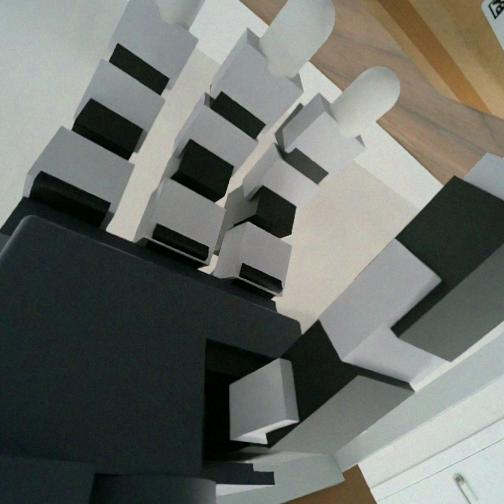

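Request:
move(base={"translate_m":-0.006}, joints={"joint_2_rad":2.03,"joint_4_rad":-1.11,"joint_6_rad":1.285}, min_time_s=1.2, cameras=["all"])

Scene clock: 108.33 s.
move: done
base_odometry: x=-0.431 y=-1.253 heading=-1.952
base_tilt: forward=+0.2 right=+0.0
base_status: done
joint_positions: joint_1_rad=+0.002 joint_2_rad=+1.985 joint_3_rad=+3.153 joint_4_rad=-1.142 joint_5_rad=+0.024 joint_6_rad=+1.347 joint_7_rad=-0.051 hand_index_mcp=+0.394 hand_index_abd=-0.002 hand_index_pip=-0.297 hand_index_dip=+0.555 hand_middle_mcp=+0.394 hand_middle_abd=-0.002 hand_middle_pip=-0.298 hand_middle_dip=+0.554 hand_ring_mcp=+0.642 hand_ring_abd=+0.000 hand_ring_pip=-0.225 hand_ring_dip=+0.555 hand_thumb_cmc=-0.571 hand_thumb_axl=+0.680 hand_thumb_mcp=+0.047 hand_thumb_ipl=+0.170 hand_current_limit=+0.400 hand_speed=-0.600
joint_status: all done
hand_state: goal,goal,goal,goal,goal,goal,goal,goal,goal,goal,goal,goal,goal,goal,goal,goal
index_mcp_current_ma: -2
index_abd_current_ma: 0
index_pip_current_ma: 1
index_dip_current_ma: 1
middle_mcp_current_ma: -2
middle_abd_current_ma: 0
middle_pip_current_ma: 1
middle_dip_current_ma: 1
ring_mcp_current_ma: -18
ring_abd_current_ma: 0
ring_pip_current_ma: 0
ring_dip_current_ma: 1
thumb_cmc_current_ma: 0
thumb_axl_current_ma: 1
thumb_mcp_current_ma: 0
thumb_ipl_current_ma: 1
hand_goal_index_mcp: 0.398
hand_goal_index_abd: 0.000
hand_goal_index_pip: -0.300
hand_goal_index_dip: 0.552
hand_goal_middle_mcp: 0.398
hand_goal_middle_abd: 0.000
hand_goal_middle_pip: -0.300
hand_goal_middle_dip: 0.552
hand_goal_ring_mcp: 0.660
hand_goal_ring_abd: 0.000
hand_goal_ring_pip: -0.226
hand_goal_ring_dip: 0.552
hand_goal_thumb_cmc: -0.570
hand_goal_thumb_axl: 0.678
hand_goal_thumb_mcp: 0.046
hand_goal_thumb_ipl: 0.168
motor_effort: joint_1_rad=-1(2) joint_2_rad=-32(34) joint_3_rad=-1(1) joint_4_rad=+4(6) joint_5_rad=+0(1) joint_6_rad=+9(10) joint_7_rad=+1(1)
hand_pose: x=+0.7854 y=+0.0304 z=+0.0530 quat_wxyz=(+0.459, -0.545, +0.554, -0.430) (m; base frame)
hand_target: x=+0.7624 y=+0.0265 z=+0.0155 quat_wxyz=(+0.430, -0.557, +0.574, -0.418) (m; base frame)
hand_status: not commanded
pictures: base_camera, wrist_camera
camera_calibration:
wrist_camera: T_world_to_cam=[[-0.202353, 0.803491, -0.559871, 0.190993], [-0.598904, 0.350796, 0.719901, 0.368884], [0.774834, 0.480983, 0.410229, -0.518734], [0, 0, 0, 1]] pos_world=[0.661506, -0.0333622, 0.0541717]

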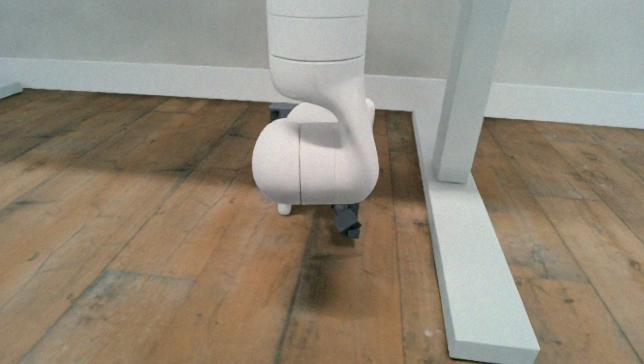

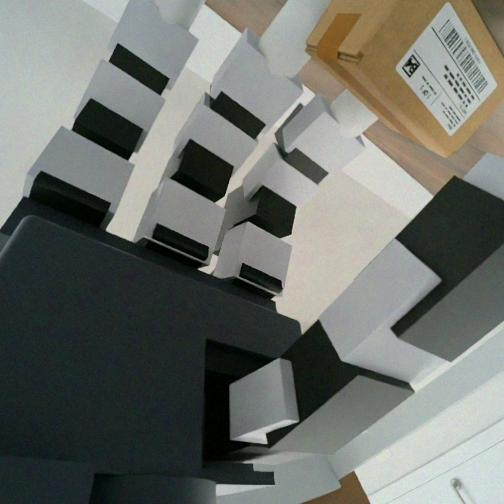

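Request:
move(joints={"hand_index_mcp":0.25,"hand_middle_mcp":0.25,"hand_thumb_mcp":-0.12}, cameras=["all"])

Scene clock: 111.20 s.
move: off_target
base_odometry: x=-0.431 y=-1.253 heading=-1.952
base_tilt: forward=+0.2 right=+0.0
base_status: not commanded
joint_positions: joint_1_rad=+0.002 joint_2_rad=+1.985 joint_3_rad=+3.153 joint_4_rad=-1.141 joint_5_rad=+0.024 joint_6_rad=+1.346 joint_7_rad=-0.051 hand_index_mcp=+0.256 hand_index_abd=-0.001 hand_index_pip=-0.295 hand_index_dip=+0.555 hand_middle_mcp=+0.247 hand_middle_abd=-0.002 hand_middle_pip=-0.298 hand_middle_dip=+0.554 hand_ring_mcp=+0.642 hand_ring_abd=+0.000 hand_ring_pip=-0.225 hand_ring_dip=+0.555 hand_thumb_cmc=-0.572 hand_thumb_axl=+0.678 hand_thumb_mcp=-0.095 hand_thumb_ipl=+0.172 hand_current_limit=+0.400 hand_speed=-0.600
joint_status: hand_thumb_mcp off_target (ended at -0.095, target -0.120); the others done
hand_state: goal,goal,goal,goal,goal,goal,goal,goal,goal,goal,goal,goal,goal,goal,blocked,goal
index_mcp_current_ma: 3
index_abd_current_ma: 0
index_pip_current_ma: 2
index_dip_current_ma: 1
middle_mcp_current_ma: -1
middle_abd_current_ma: 0
middle_pip_current_ma: 1
middle_dip_current_ma: 1
ring_mcp_current_ma: -18
ring_abd_current_ma: 0
ring_pip_current_ma: 0
ring_dip_current_ma: 1
thumb_cmc_current_ma: -1
thumb_axl_current_ma: 0
thumb_mcp_current_ma: 42
thumb_ipl_current_ma: 2
hand_goal_index_mcp: 0.250
hand_goal_index_abd: 0.000
hand_goal_index_pip: -0.300
hand_goal_index_dip: 0.552
hand_goal_middle_mcp: 0.250
hand_goal_middle_abd: 0.000
hand_goal_middle_pip: -0.300
hand_goal_middle_dip: 0.552
hand_goal_ring_mcp: 0.660
hand_goal_ring_abd: 0.000
hand_goal_ring_pip: -0.226
hand_goal_ring_dip: 0.552
hand_goal_thumb_cmc: -0.570
hand_goal_thumb_axl: 0.678
hand_goal_thumb_mcp: -0.120
hand_goal_thumb_ipl: 0.168
motor_effort: joint_1_rad=-1(1) joint_2_rad=-32(33) joint_3_rad=-1(1) joint_4_rad=+5(5) joint_5_rad=+0(1) joint_6_rad=+8(9) joint_7_rad=+1(1)
hand_pose: x=+0.7854 y=+0.0304 z=+0.0529 quat_wxyz=(+0.459, -0.545, +0.554, -0.430) (m; base frame)
hand_target: x=+0.7624 y=+0.0265 z=+0.0155 quat_wxyz=(+0.430, -0.557, +0.574, -0.418) (m; base frame)
hand_status: not commanded
pictures: base_camera, wrist_camera
camera_calibration:
wrist_camera: T_world_to_cam=[[-0.202571, 0.803479, -0.559809, 0.191078], [-0.598656, 0.35079, 0.720109, 0.36878], [0.774968, 0.481006, 0.409948, -0.518766], [0, 0, 0, 1]] pos_world=[0.661506, -0.0333622, 0.0540726]

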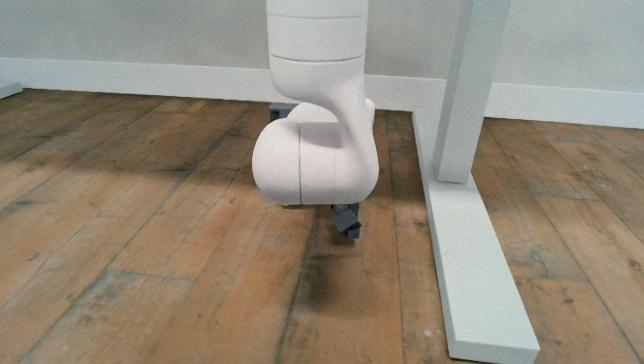

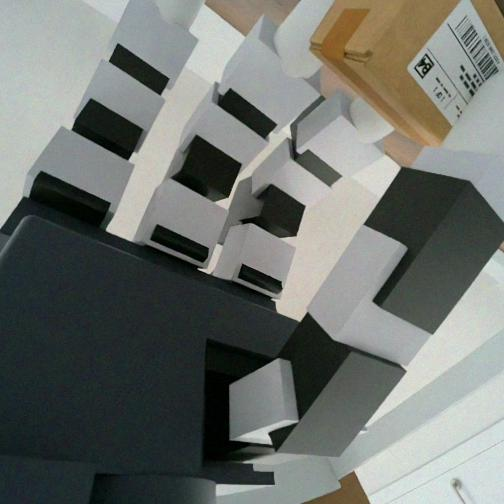

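Request:
move(joints={"hand_index_mcp":0.11,"hand_middle_mcp":0.11,"hand_thumb_mcp":-0.30}, cameras=["base_camera","wrist_camera"])

Scene clock: 115.47 s.
move: off_target
base_odometry: x=-0.431 y=-1.253 heading=-1.952
base_tilt: forward=+0.2 right=+0.0
base_status: not commanded
joint_positions: joint_1_rad=+0.002 joint_2_rad=+1.985 joint_3_rad=+3.153 joint_4_rad=-1.137 joint_5_rad=+0.024 joint_6_rad=+1.346 joint_7_rad=-0.051 hand_index_mcp=+0.217 hand_index_abd=-0.005 hand_index_pip=-0.271 hand_index_dip=+0.563 hand_middle_mcp=+0.177 hand_middle_abd=-0.002 hand_middle_pip=-0.280 hand_middle_dip=+0.561 hand_ring_mcp=+0.642 hand_ring_abd=+0.000 hand_ring_pip=-0.225 hand_ring_dip=+0.555 hand_thumb_cmc=-0.554 hand_thumb_axl=+0.682 hand_thumb_mcp=-0.099 hand_thumb_ipl=+0.201 hand_current_limit=+0.400 hand_speed=-0.600
joint_status: hand_index_mcp off_target (ended at +0.217, target +0.110); hand_middle_mcp off_target (ended at +0.177, target +0.110); hand_thumb_mcp off_target (ended at -0.099, target -0.300)
hand_state: blocked,goal,blocked,goal,blocked,goal,blocked,goal,goal,goal,goal,goal,goal,goal,blocked,blocked
index_mcp_current_ma: 296
index_abd_current_ma: -2
index_pip_current_ma: 34
index_dip_current_ma: 8
middle_mcp_current_ma: 141
middle_abd_current_ma: 0
middle_pip_current_ma: 19
middle_dip_current_ma: 5
ring_mcp_current_ma: -18
ring_abd_current_ma: 0
ring_pip_current_ma: 0
ring_dip_current_ma: 1
thumb_cmc_current_ma: 13
thumb_axl_current_ma: 2
thumb_mcp_current_ma: 385
thumb_ipl_current_ma: 68
hand_goal_index_mcp: 0.110
hand_goal_index_abd: 0.000
hand_goal_index_pip: -0.300
hand_goal_index_dip: 0.552
hand_goal_middle_mcp: 0.110
hand_goal_middle_abd: 0.000
hand_goal_middle_pip: -0.300
hand_goal_middle_dip: 0.552
hand_goal_ring_mcp: 0.660
hand_goal_ring_abd: 0.000
hand_goal_ring_pip: -0.226
hand_goal_ring_dip: 0.552
hand_goal_thumb_cmc: -0.570
hand_goal_thumb_axl: 0.678
hand_goal_thumb_mcp: -0.300
hand_goal_thumb_ipl: 0.168
motor_effort: joint_1_rad=-1(1) joint_2_rad=-32(32) joint_3_rad=-1(1) joint_4_rad=+4(5) joint_5_rad=+0(1) joint_6_rad=+8(8) joint_7_rad=+0(1)
hand_pose: x=+0.7872 y=+0.0305 z=+0.0540 quat_wxyz=(+0.460, -0.545, +0.553, -0.431) (m; base frame)
hand_target: x=+0.7624 y=+0.0265 z=+0.0155 quat_wxyz=(+0.430, -0.557, +0.574, -0.418) (m; base frame)
hand_status: not commanded
pictures: base_camera, wrist_camera
camera_calibration:
wrist_camera: T_world_to_cam=[[-0.200385, 0.803464, -0.560617, 0.190387], [-0.601494, 0.35079, 0.71774, 0.371505], [0.773337, 0.481032, 0.412986, -0.519564], [0, 0, 0, 1]] pos_world=[0.663407, -0.0333623, 0.0546627]

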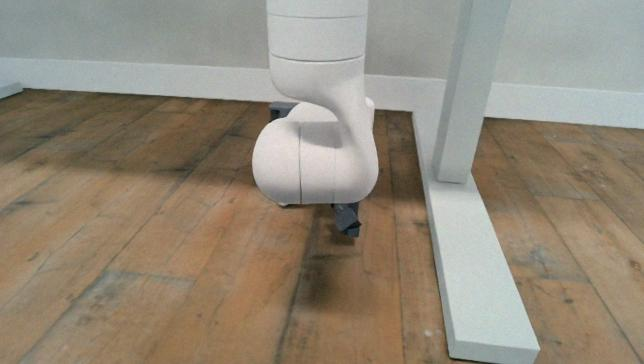

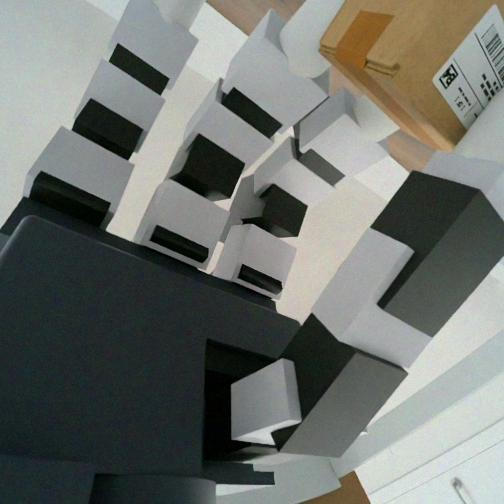

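Request:
zoom_image(camera="wrist_camera", region=[200, 0, 504, 250])

Request:
move(joints={"joint_2_rad":1.70,"joint_4_rad":-1.48,"joint_6_rad":1.43}, min_time_s=2.3, cameras=["base_camera","wrist_camera"])

Scaled by 1.658 from the camera's 504x504 image, which has a finer 720x720 frame.

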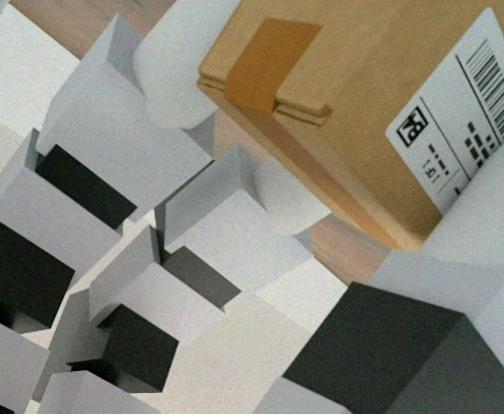

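Scene clock: 119.03 s.
move: done
base_odometry: x=-0.431 y=-1.253 heading=-1.952
base_tilt: forward=+0.2 right=+0.0
base_status: not commanded
joint_positions: joint_1_rad=+0.002 joint_2_rad=+1.770 joint_3_rad=+3.153 joint_4_rad=-1.458 joint_5_rad=+0.024 joint_6_rad=+1.376 joint_7_rad=-0.051 hand_index_mcp=+0.213 hand_index_abd=-0.006 hand_index_pip=-0.265 hand_index_dip=+0.569 hand_middle_mcp=+0.175 hand_middle_abd=-0.002 hand_middle_pip=-0.280 hand_middle_dip=+0.561 hand_ring_mcp=+0.642 hand_ring_abd=+0.000 hand_ring_pip=-0.225 hand_ring_dip=+0.555 hand_thumb_cmc=-0.553 hand_thumb_axl=+0.683 hand_thumb_mcp=-0.099 hand_thumb_ipl=+0.201 hand_current_limit=+0.400 hand_speed=-0.600
joint_status: all done
hand_state: blocked,goal,blocked,goal,blocked,goal,blocked,goal,goal,goal,goal,goal,goal,goal,blocked,blocked
index_mcp_current_ma: 281
index_abd_current_ma: -3
index_pip_current_ma: 46
index_dip_current_ma: 14
middle_mcp_current_ma: 135
middle_abd_current_ma: 0
middle_pip_current_ma: 20
middle_dip_current_ma: 6
ring_mcp_current_ma: -18
ring_abd_current_ma: 0
ring_pip_current_ma: 0
ring_dip_current_ma: 1
thumb_cmc_current_ma: 16
thumb_axl_current_ma: 3
thumb_mcp_current_ma: 385
thumb_ipl_current_ma: 68
hand_goal_index_mcp: 0.110
hand_goal_index_abd: 0.000
hand_goal_index_pip: -0.300
hand_goal_index_dip: 0.552
hand_goal_middle_mcp: 0.110
hand_goal_middle_abd: 0.000
hand_goal_middle_pip: -0.300
hand_goal_middle_dip: 0.552
hand_goal_ring_mcp: 0.660
hand_goal_ring_abd: 0.000
hand_goal_ring_pip: -0.226
hand_goal_ring_dip: 0.552
hand_goal_thumb_cmc: -0.570
hand_goal_thumb_axl: 0.678
hand_goal_thumb_mcp: -0.300
hand_goal_thumb_ipl: 0.168
motor_effort: joint_1_rad=-1(1) joint_2_rad=-34(34) joint_3_rad=-1(1) joint_4_rad=+3(5) joint_5_rad=+0(1) joint_6_rad=+9(9) joint_7_rad=+1(2)
hand_pose: x=+0.7700 y=+0.0293 z=+0.1210 quat_wxyz=(+0.438, -0.559, +0.571, -0.411) (m; base frame)
hand_target: x=+0.8058 y=+0.0264 z=+0.1768 quat_wxyz=(+0.460, -0.535, +0.551, -0.446) (m; base frame)
hand_status: not commanded
pictures: base_camera, wrist_camera
camera_calibration:
wrist_camera: T_world_to_cam=[[-0.239223, 0.804086, -0.544259, 0.253343], [-0.545031, 0.35269, 0.760625, 0.264695], [0.803563, 0.478597, 0.35388, -0.549336], [0, 0, 0, 1]] pos_world=[0.646299, -0.0341544, 0.13095]

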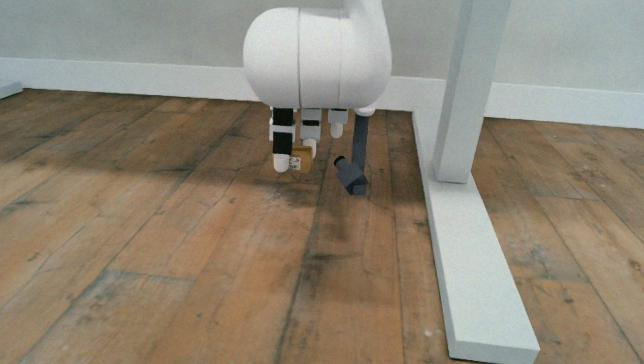

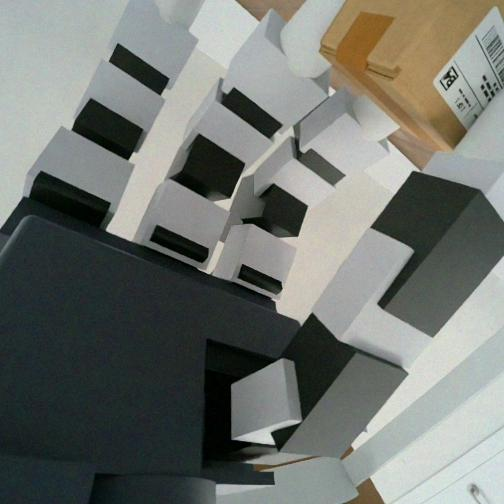

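Request:
move(base={"translate_m":-0.65}, speeds={"translate_m":0.4}, cameras=["base_camera"])

Request:
move(base={"translate_m":-0.35}, speeds={"translate_m":0.4}, joints={"joint_2_rad":0.02,"joint_4_rad":-2.055,"joint_6_rad":0.30}, min_time_s=3, cameras=["base_camera","wrist_camera"])

Scene clock: 124.07 s.
move: done
base_odometry: x=-0.189 y=-0.650 heading=-1.952
base_tilt: forward=+0.2 right=+0.0
base_status: done
joint_positions: joint_1_rad=+0.001 joint_2_rad=+1.763 joint_3_rad=+3.153 joint_4_rad=-1.464 joint_5_rad=+0.024 joint_6_rad=+1.379 joint_7_rad=-0.051 hand_index_mcp=+0.213 hand_index_abd=-0.007 hand_index_pip=-0.264 hand_index_dip=+0.569 hand_middle_mcp=+0.174 hand_middle_abd=-0.002 hand_middle_pip=-0.280 hand_middle_dip=+0.561 hand_ring_mcp=+0.642 hand_ring_abd=+0.000 hand_ring_pip=-0.225 hand_ring_dip=+0.555 hand_thumb_cmc=-0.552 hand_thumb_axl=+0.683 hand_thumb_mcp=-0.099 hand_thumb_ipl=+0.201 hand_current_limit=+0.400 hand_speed=-0.600
joint_status: not commanded
hand_state: blocked,goal,blocked,goal,blocked,goal,blocked,goal,goal,goal,goal,goal,goal,goal,blocked,blocked
index_mcp_current_ma: 278
index_abd_current_ma: -3
index_pip_current_ma: 48
index_dip_current_ma: 15
middle_mcp_current_ma: 132
middle_abd_current_ma: 0
middle_pip_current_ma: 20
middle_dip_current_ma: 6
ring_mcp_current_ma: -18
ring_abd_current_ma: 0
ring_pip_current_ma: 0
ring_dip_current_ma: 1
thumb_cmc_current_ma: 16
thumb_axl_current_ma: 3
thumb_mcp_current_ma: 385
thumb_ipl_current_ma: 68
hand_goal_index_mcp: 0.110
hand_goal_index_abd: 0.000
hand_goal_index_pip: -0.300
hand_goal_index_dip: 0.552
hand_goal_middle_mcp: 0.110
hand_goal_middle_abd: 0.000
hand_goal_middle_pip: -0.300
hand_goal_middle_dip: 0.552
hand_goal_ring_mcp: 0.660
hand_goal_ring_abd: 0.000
hand_goal_ring_pip: -0.226
hand_goal_ring_dip: 0.552
hand_goal_thumb_cmc: -0.570
hand_goal_thumb_axl: 0.678
hand_goal_thumb_mcp: -0.300
hand_goal_thumb_ipl: 0.168
motor_effort: joint_1_rad=-1(2) joint_2_rad=-33(35) joint_3_rad=-1(2) joint_4_rad=+2(5) joint_5_rad=+0(1) joint_6_rad=+9(9) joint_7_rad=+0(1)
hand_pose: x=+0.7712 y=+0.0297 z=+0.1244 quat_wxyz=(+0.439, -0.559, +0.570, -0.412) (m; base frame)
hand_target: x=+0.8058 y=+0.0264 z=+0.1768 quat_wxyz=(+0.460, -0.535, +0.551, -0.446) (m; base frame)
hand_status: not commanded
pictures: base_camera

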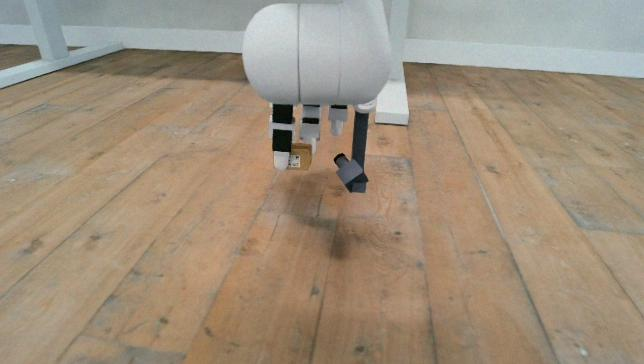

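Scene clock: 127.37 s.
move: done
base_odometry: x=-0.059 y=-0.325 heading=-1.952
base_tilt: forward=+0.2 right=+0.0
base_status: done
joint_positions: joint_1_rad=+0.001 joint_2_rad=+0.068 joint_3_rad=+3.153 joint_4_rad=-2.026 joint_5_rad=+0.024 joint_6_rad=+0.363 joint_7_rad=-0.051 hand_index_mcp=+0.213 hand_index_abd=-0.007 hand_index_pip=-0.264 hand_index_dip=+0.569 hand_middle_mcp=+0.174 hand_middle_abd=-0.002 hand_middle_pip=-0.280 hand_middle_dip=+0.561 hand_ring_mcp=+0.642 hand_ring_abd=+0.000 hand_ring_pip=-0.225 hand_ring_dip=+0.555 hand_thumb_cmc=-0.552 hand_thumb_axl=+0.683 hand_thumb_mcp=-0.099 hand_thumb_ipl=+0.201 hand_current_limit=+0.400 hand_speed=-0.600
joint_status: all done
hand_state: blocked,goal,blocked,goal,blocked,goal,blocked,goal,goal,goal,goal,goal,goal,goal,blocked,blocked
index_mcp_current_ma: 278
index_abd_current_ma: -3
index_pip_current_ma: 48
index_dip_current_ma: 15
middle_mcp_current_ma: 131
middle_abd_current_ma: 0
middle_pip_current_ma: 20
middle_dip_current_ma: 6
ring_mcp_current_ma: -18
ring_abd_current_ma: 0
ring_pip_current_ma: 0
ring_dip_current_ma: 1
thumb_cmc_current_ma: 17
thumb_axl_current_ma: 3
thumb_mcp_current_ma: 385
thumb_ipl_current_ma: 68
hand_goal_index_mcp: 0.110
hand_goal_index_abd: 0.000
hand_goal_index_pip: -0.300
hand_goal_index_dip: 0.552
hand_goal_middle_mcp: 0.110
hand_goal_middle_abd: 0.000
hand_goal_middle_pip: -0.300
hand_goal_middle_dip: 0.552
hand_goal_ring_mcp: 0.660
hand_goal_ring_abd: 0.000
hand_goal_ring_pip: -0.226
hand_goal_ring_dip: 0.552
hand_goal_thumb_cmc: -0.570
hand_goal_thumb_axl: 0.678
hand_goal_thumb_mcp: -0.300
hand_goal_thumb_ipl: 0.168
motor_effort: joint_1_rad=-1(3) joint_2_rad=-18(38) joint_3_rad=-1(2) joint_4_rad=+16(18) joint_5_rad=+1(1) joint_6_rad=+9(10) joint_7_rad=+0(1)
hand_pose: x=+0.7044 y=+0.0220 z=+0.8138 quat_wxyz=(+0.464, -0.529, +0.547, -0.453) (m; base frame)
hand_target: x=+0.6808 y=+0.0264 z=+0.8069 quat_wxyz=(+0.453, -0.540, +0.557, -0.440) (m; base frame)
hand_status: not commanded
pictures: base_camera, wrist_camera
camera_calibration:
wrist_camera: T_world_to_cam=[[-0.152363, 0.802254, -0.577213, 0.586278], [-0.624985, 0.374221, 0.685093, -0.178126], [0.765623, 0.465132, 0.44438, -0.784907], [0, 0, 0, 1]] pos_world=[0.578944, -0.0386, 0.809237]

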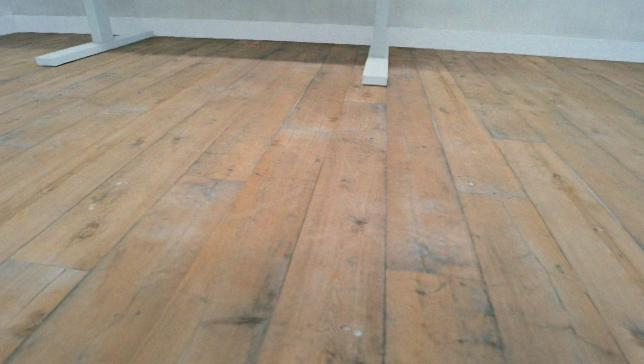

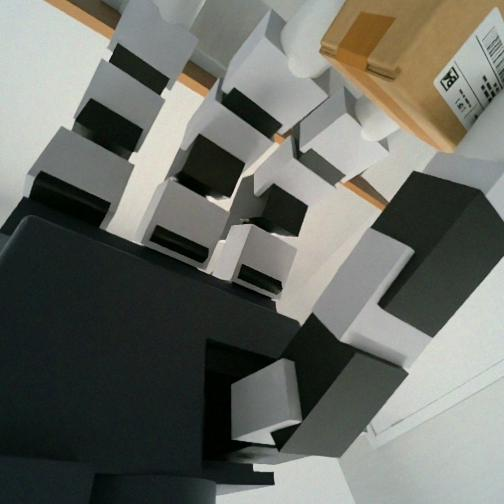

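Request:
move(base={"translate_m":-0.696,"strafe_m":-0.350,"rotate_rad":-1.731}, speeds={"translate_m":0.5,"rotate_rad":1.1}, cameras=["base_camera","wrist_camera"])

Scene clock: 132.47 s.
move: done
base_odometry: x=-0.125 y=+0.452 heading=+2.599
base_tilt: forward=+0.2 right=+0.0
base_status: done
joint_positions: joint_1_rad=+0.007 joint_2_rad=+0.067 joint_3_rad=+3.150 joint_4_rad=-2.026 joint_5_rad=+0.024 joint_6_rad=+0.359 joint_7_rad=-0.051 hand_index_mcp=+0.213 hand_index_abd=-0.007 hand_index_pip=-0.264 hand_index_dip=+0.569 hand_middle_mcp=+0.173 hand_middle_abd=-0.002 hand_middle_pip=-0.280 hand_middle_dip=+0.561 hand_ring_mcp=+0.642 hand_ring_abd=+0.000 hand_ring_pip=-0.225 hand_ring_dip=+0.555 hand_thumb_cmc=-0.552 hand_thumb_axl=+0.683 hand_thumb_mcp=-0.099 hand_thumb_ipl=+0.201 hand_current_limit=+0.400 hand_speed=-0.600
joint_status: not commanded
hand_state: blocked,goal,blocked,goal,blocked,goal,blocked,goal,goal,goal,goal,goal,goal,goal,blocked,blocked
index_mcp_current_ma: 278
index_abd_current_ma: -3
index_pip_current_ma: 48
index_dip_current_ma: 15
middle_mcp_current_ma: 130
middle_abd_current_ma: 0
middle_pip_current_ma: 20
middle_dip_current_ma: 6
ring_mcp_current_ma: -18
ring_abd_current_ma: 0
ring_pip_current_ma: 0
ring_dip_current_ma: 1
thumb_cmc_current_ma: 17
thumb_axl_current_ma: 3
thumb_mcp_current_ma: 385
thumb_ipl_current_ma: 68
hand_goal_index_mcp: 0.110
hand_goal_index_abd: 0.000
hand_goal_index_pip: -0.300
hand_goal_index_dip: 0.552
hand_goal_middle_mcp: 0.110
hand_goal_middle_abd: 0.000
hand_goal_middle_pip: -0.300
hand_goal_middle_dip: 0.552
hand_goal_ring_mcp: 0.660
hand_goal_ring_abd: 0.000
hand_goal_ring_pip: -0.226
hand_goal_ring_dip: 0.552
hand_goal_thumb_cmc: -0.570
hand_goal_thumb_axl: 0.678
hand_goal_thumb_mcp: -0.300
hand_goal_thumb_ipl: 0.168
motor_effort: joint_1_rad=-1(4) joint_2_rad=-18(20) joint_3_rad=+0(4) joint_4_rad=+17(18) joint_5_rad=+0(1) joint_6_rad=+9(9) joint_7_rad=+0(1)
hand_pose: x=+0.7036 y=+0.0200 z=+0.8122 quat_wxyz=(+0.462, -0.529, +0.549, -0.452) (m; base frame)
hand_target: x=+0.6808 y=+0.0264 z=+0.8069 quat_wxyz=(+0.453, -0.540, +0.557, -0.440) (m; base frame)
hand_status: not commanded
pictures: base_camera, wrist_camera
camera_calibration:
wrist_camera: T_world_to_cam=[[-0.152497, 0.802895, -0.576285, 0.586187], [-0.620297, 0.376194, 0.688266, -0.182673], [0.7694, 0.462426, 0.440665, -0.782253], [0, 0, 0, 1]] pos_world=[0.577946, -0.0401916, 0.80825]

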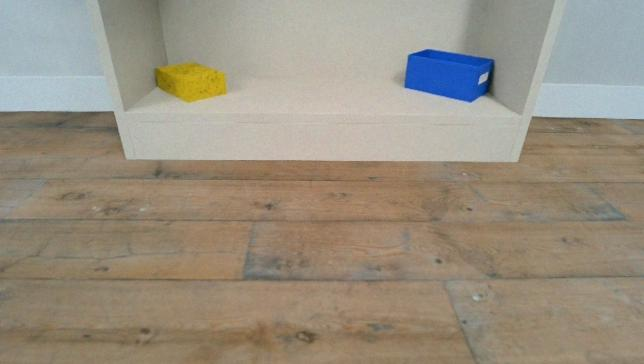

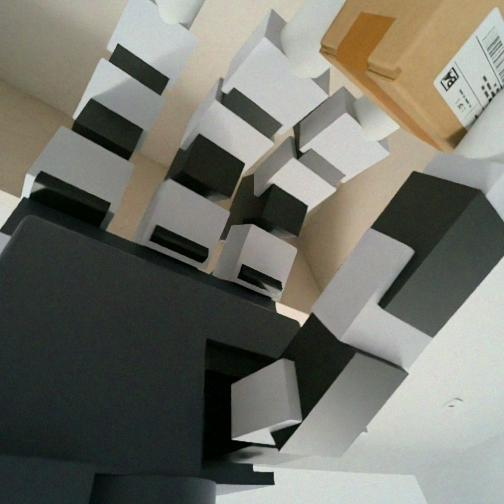

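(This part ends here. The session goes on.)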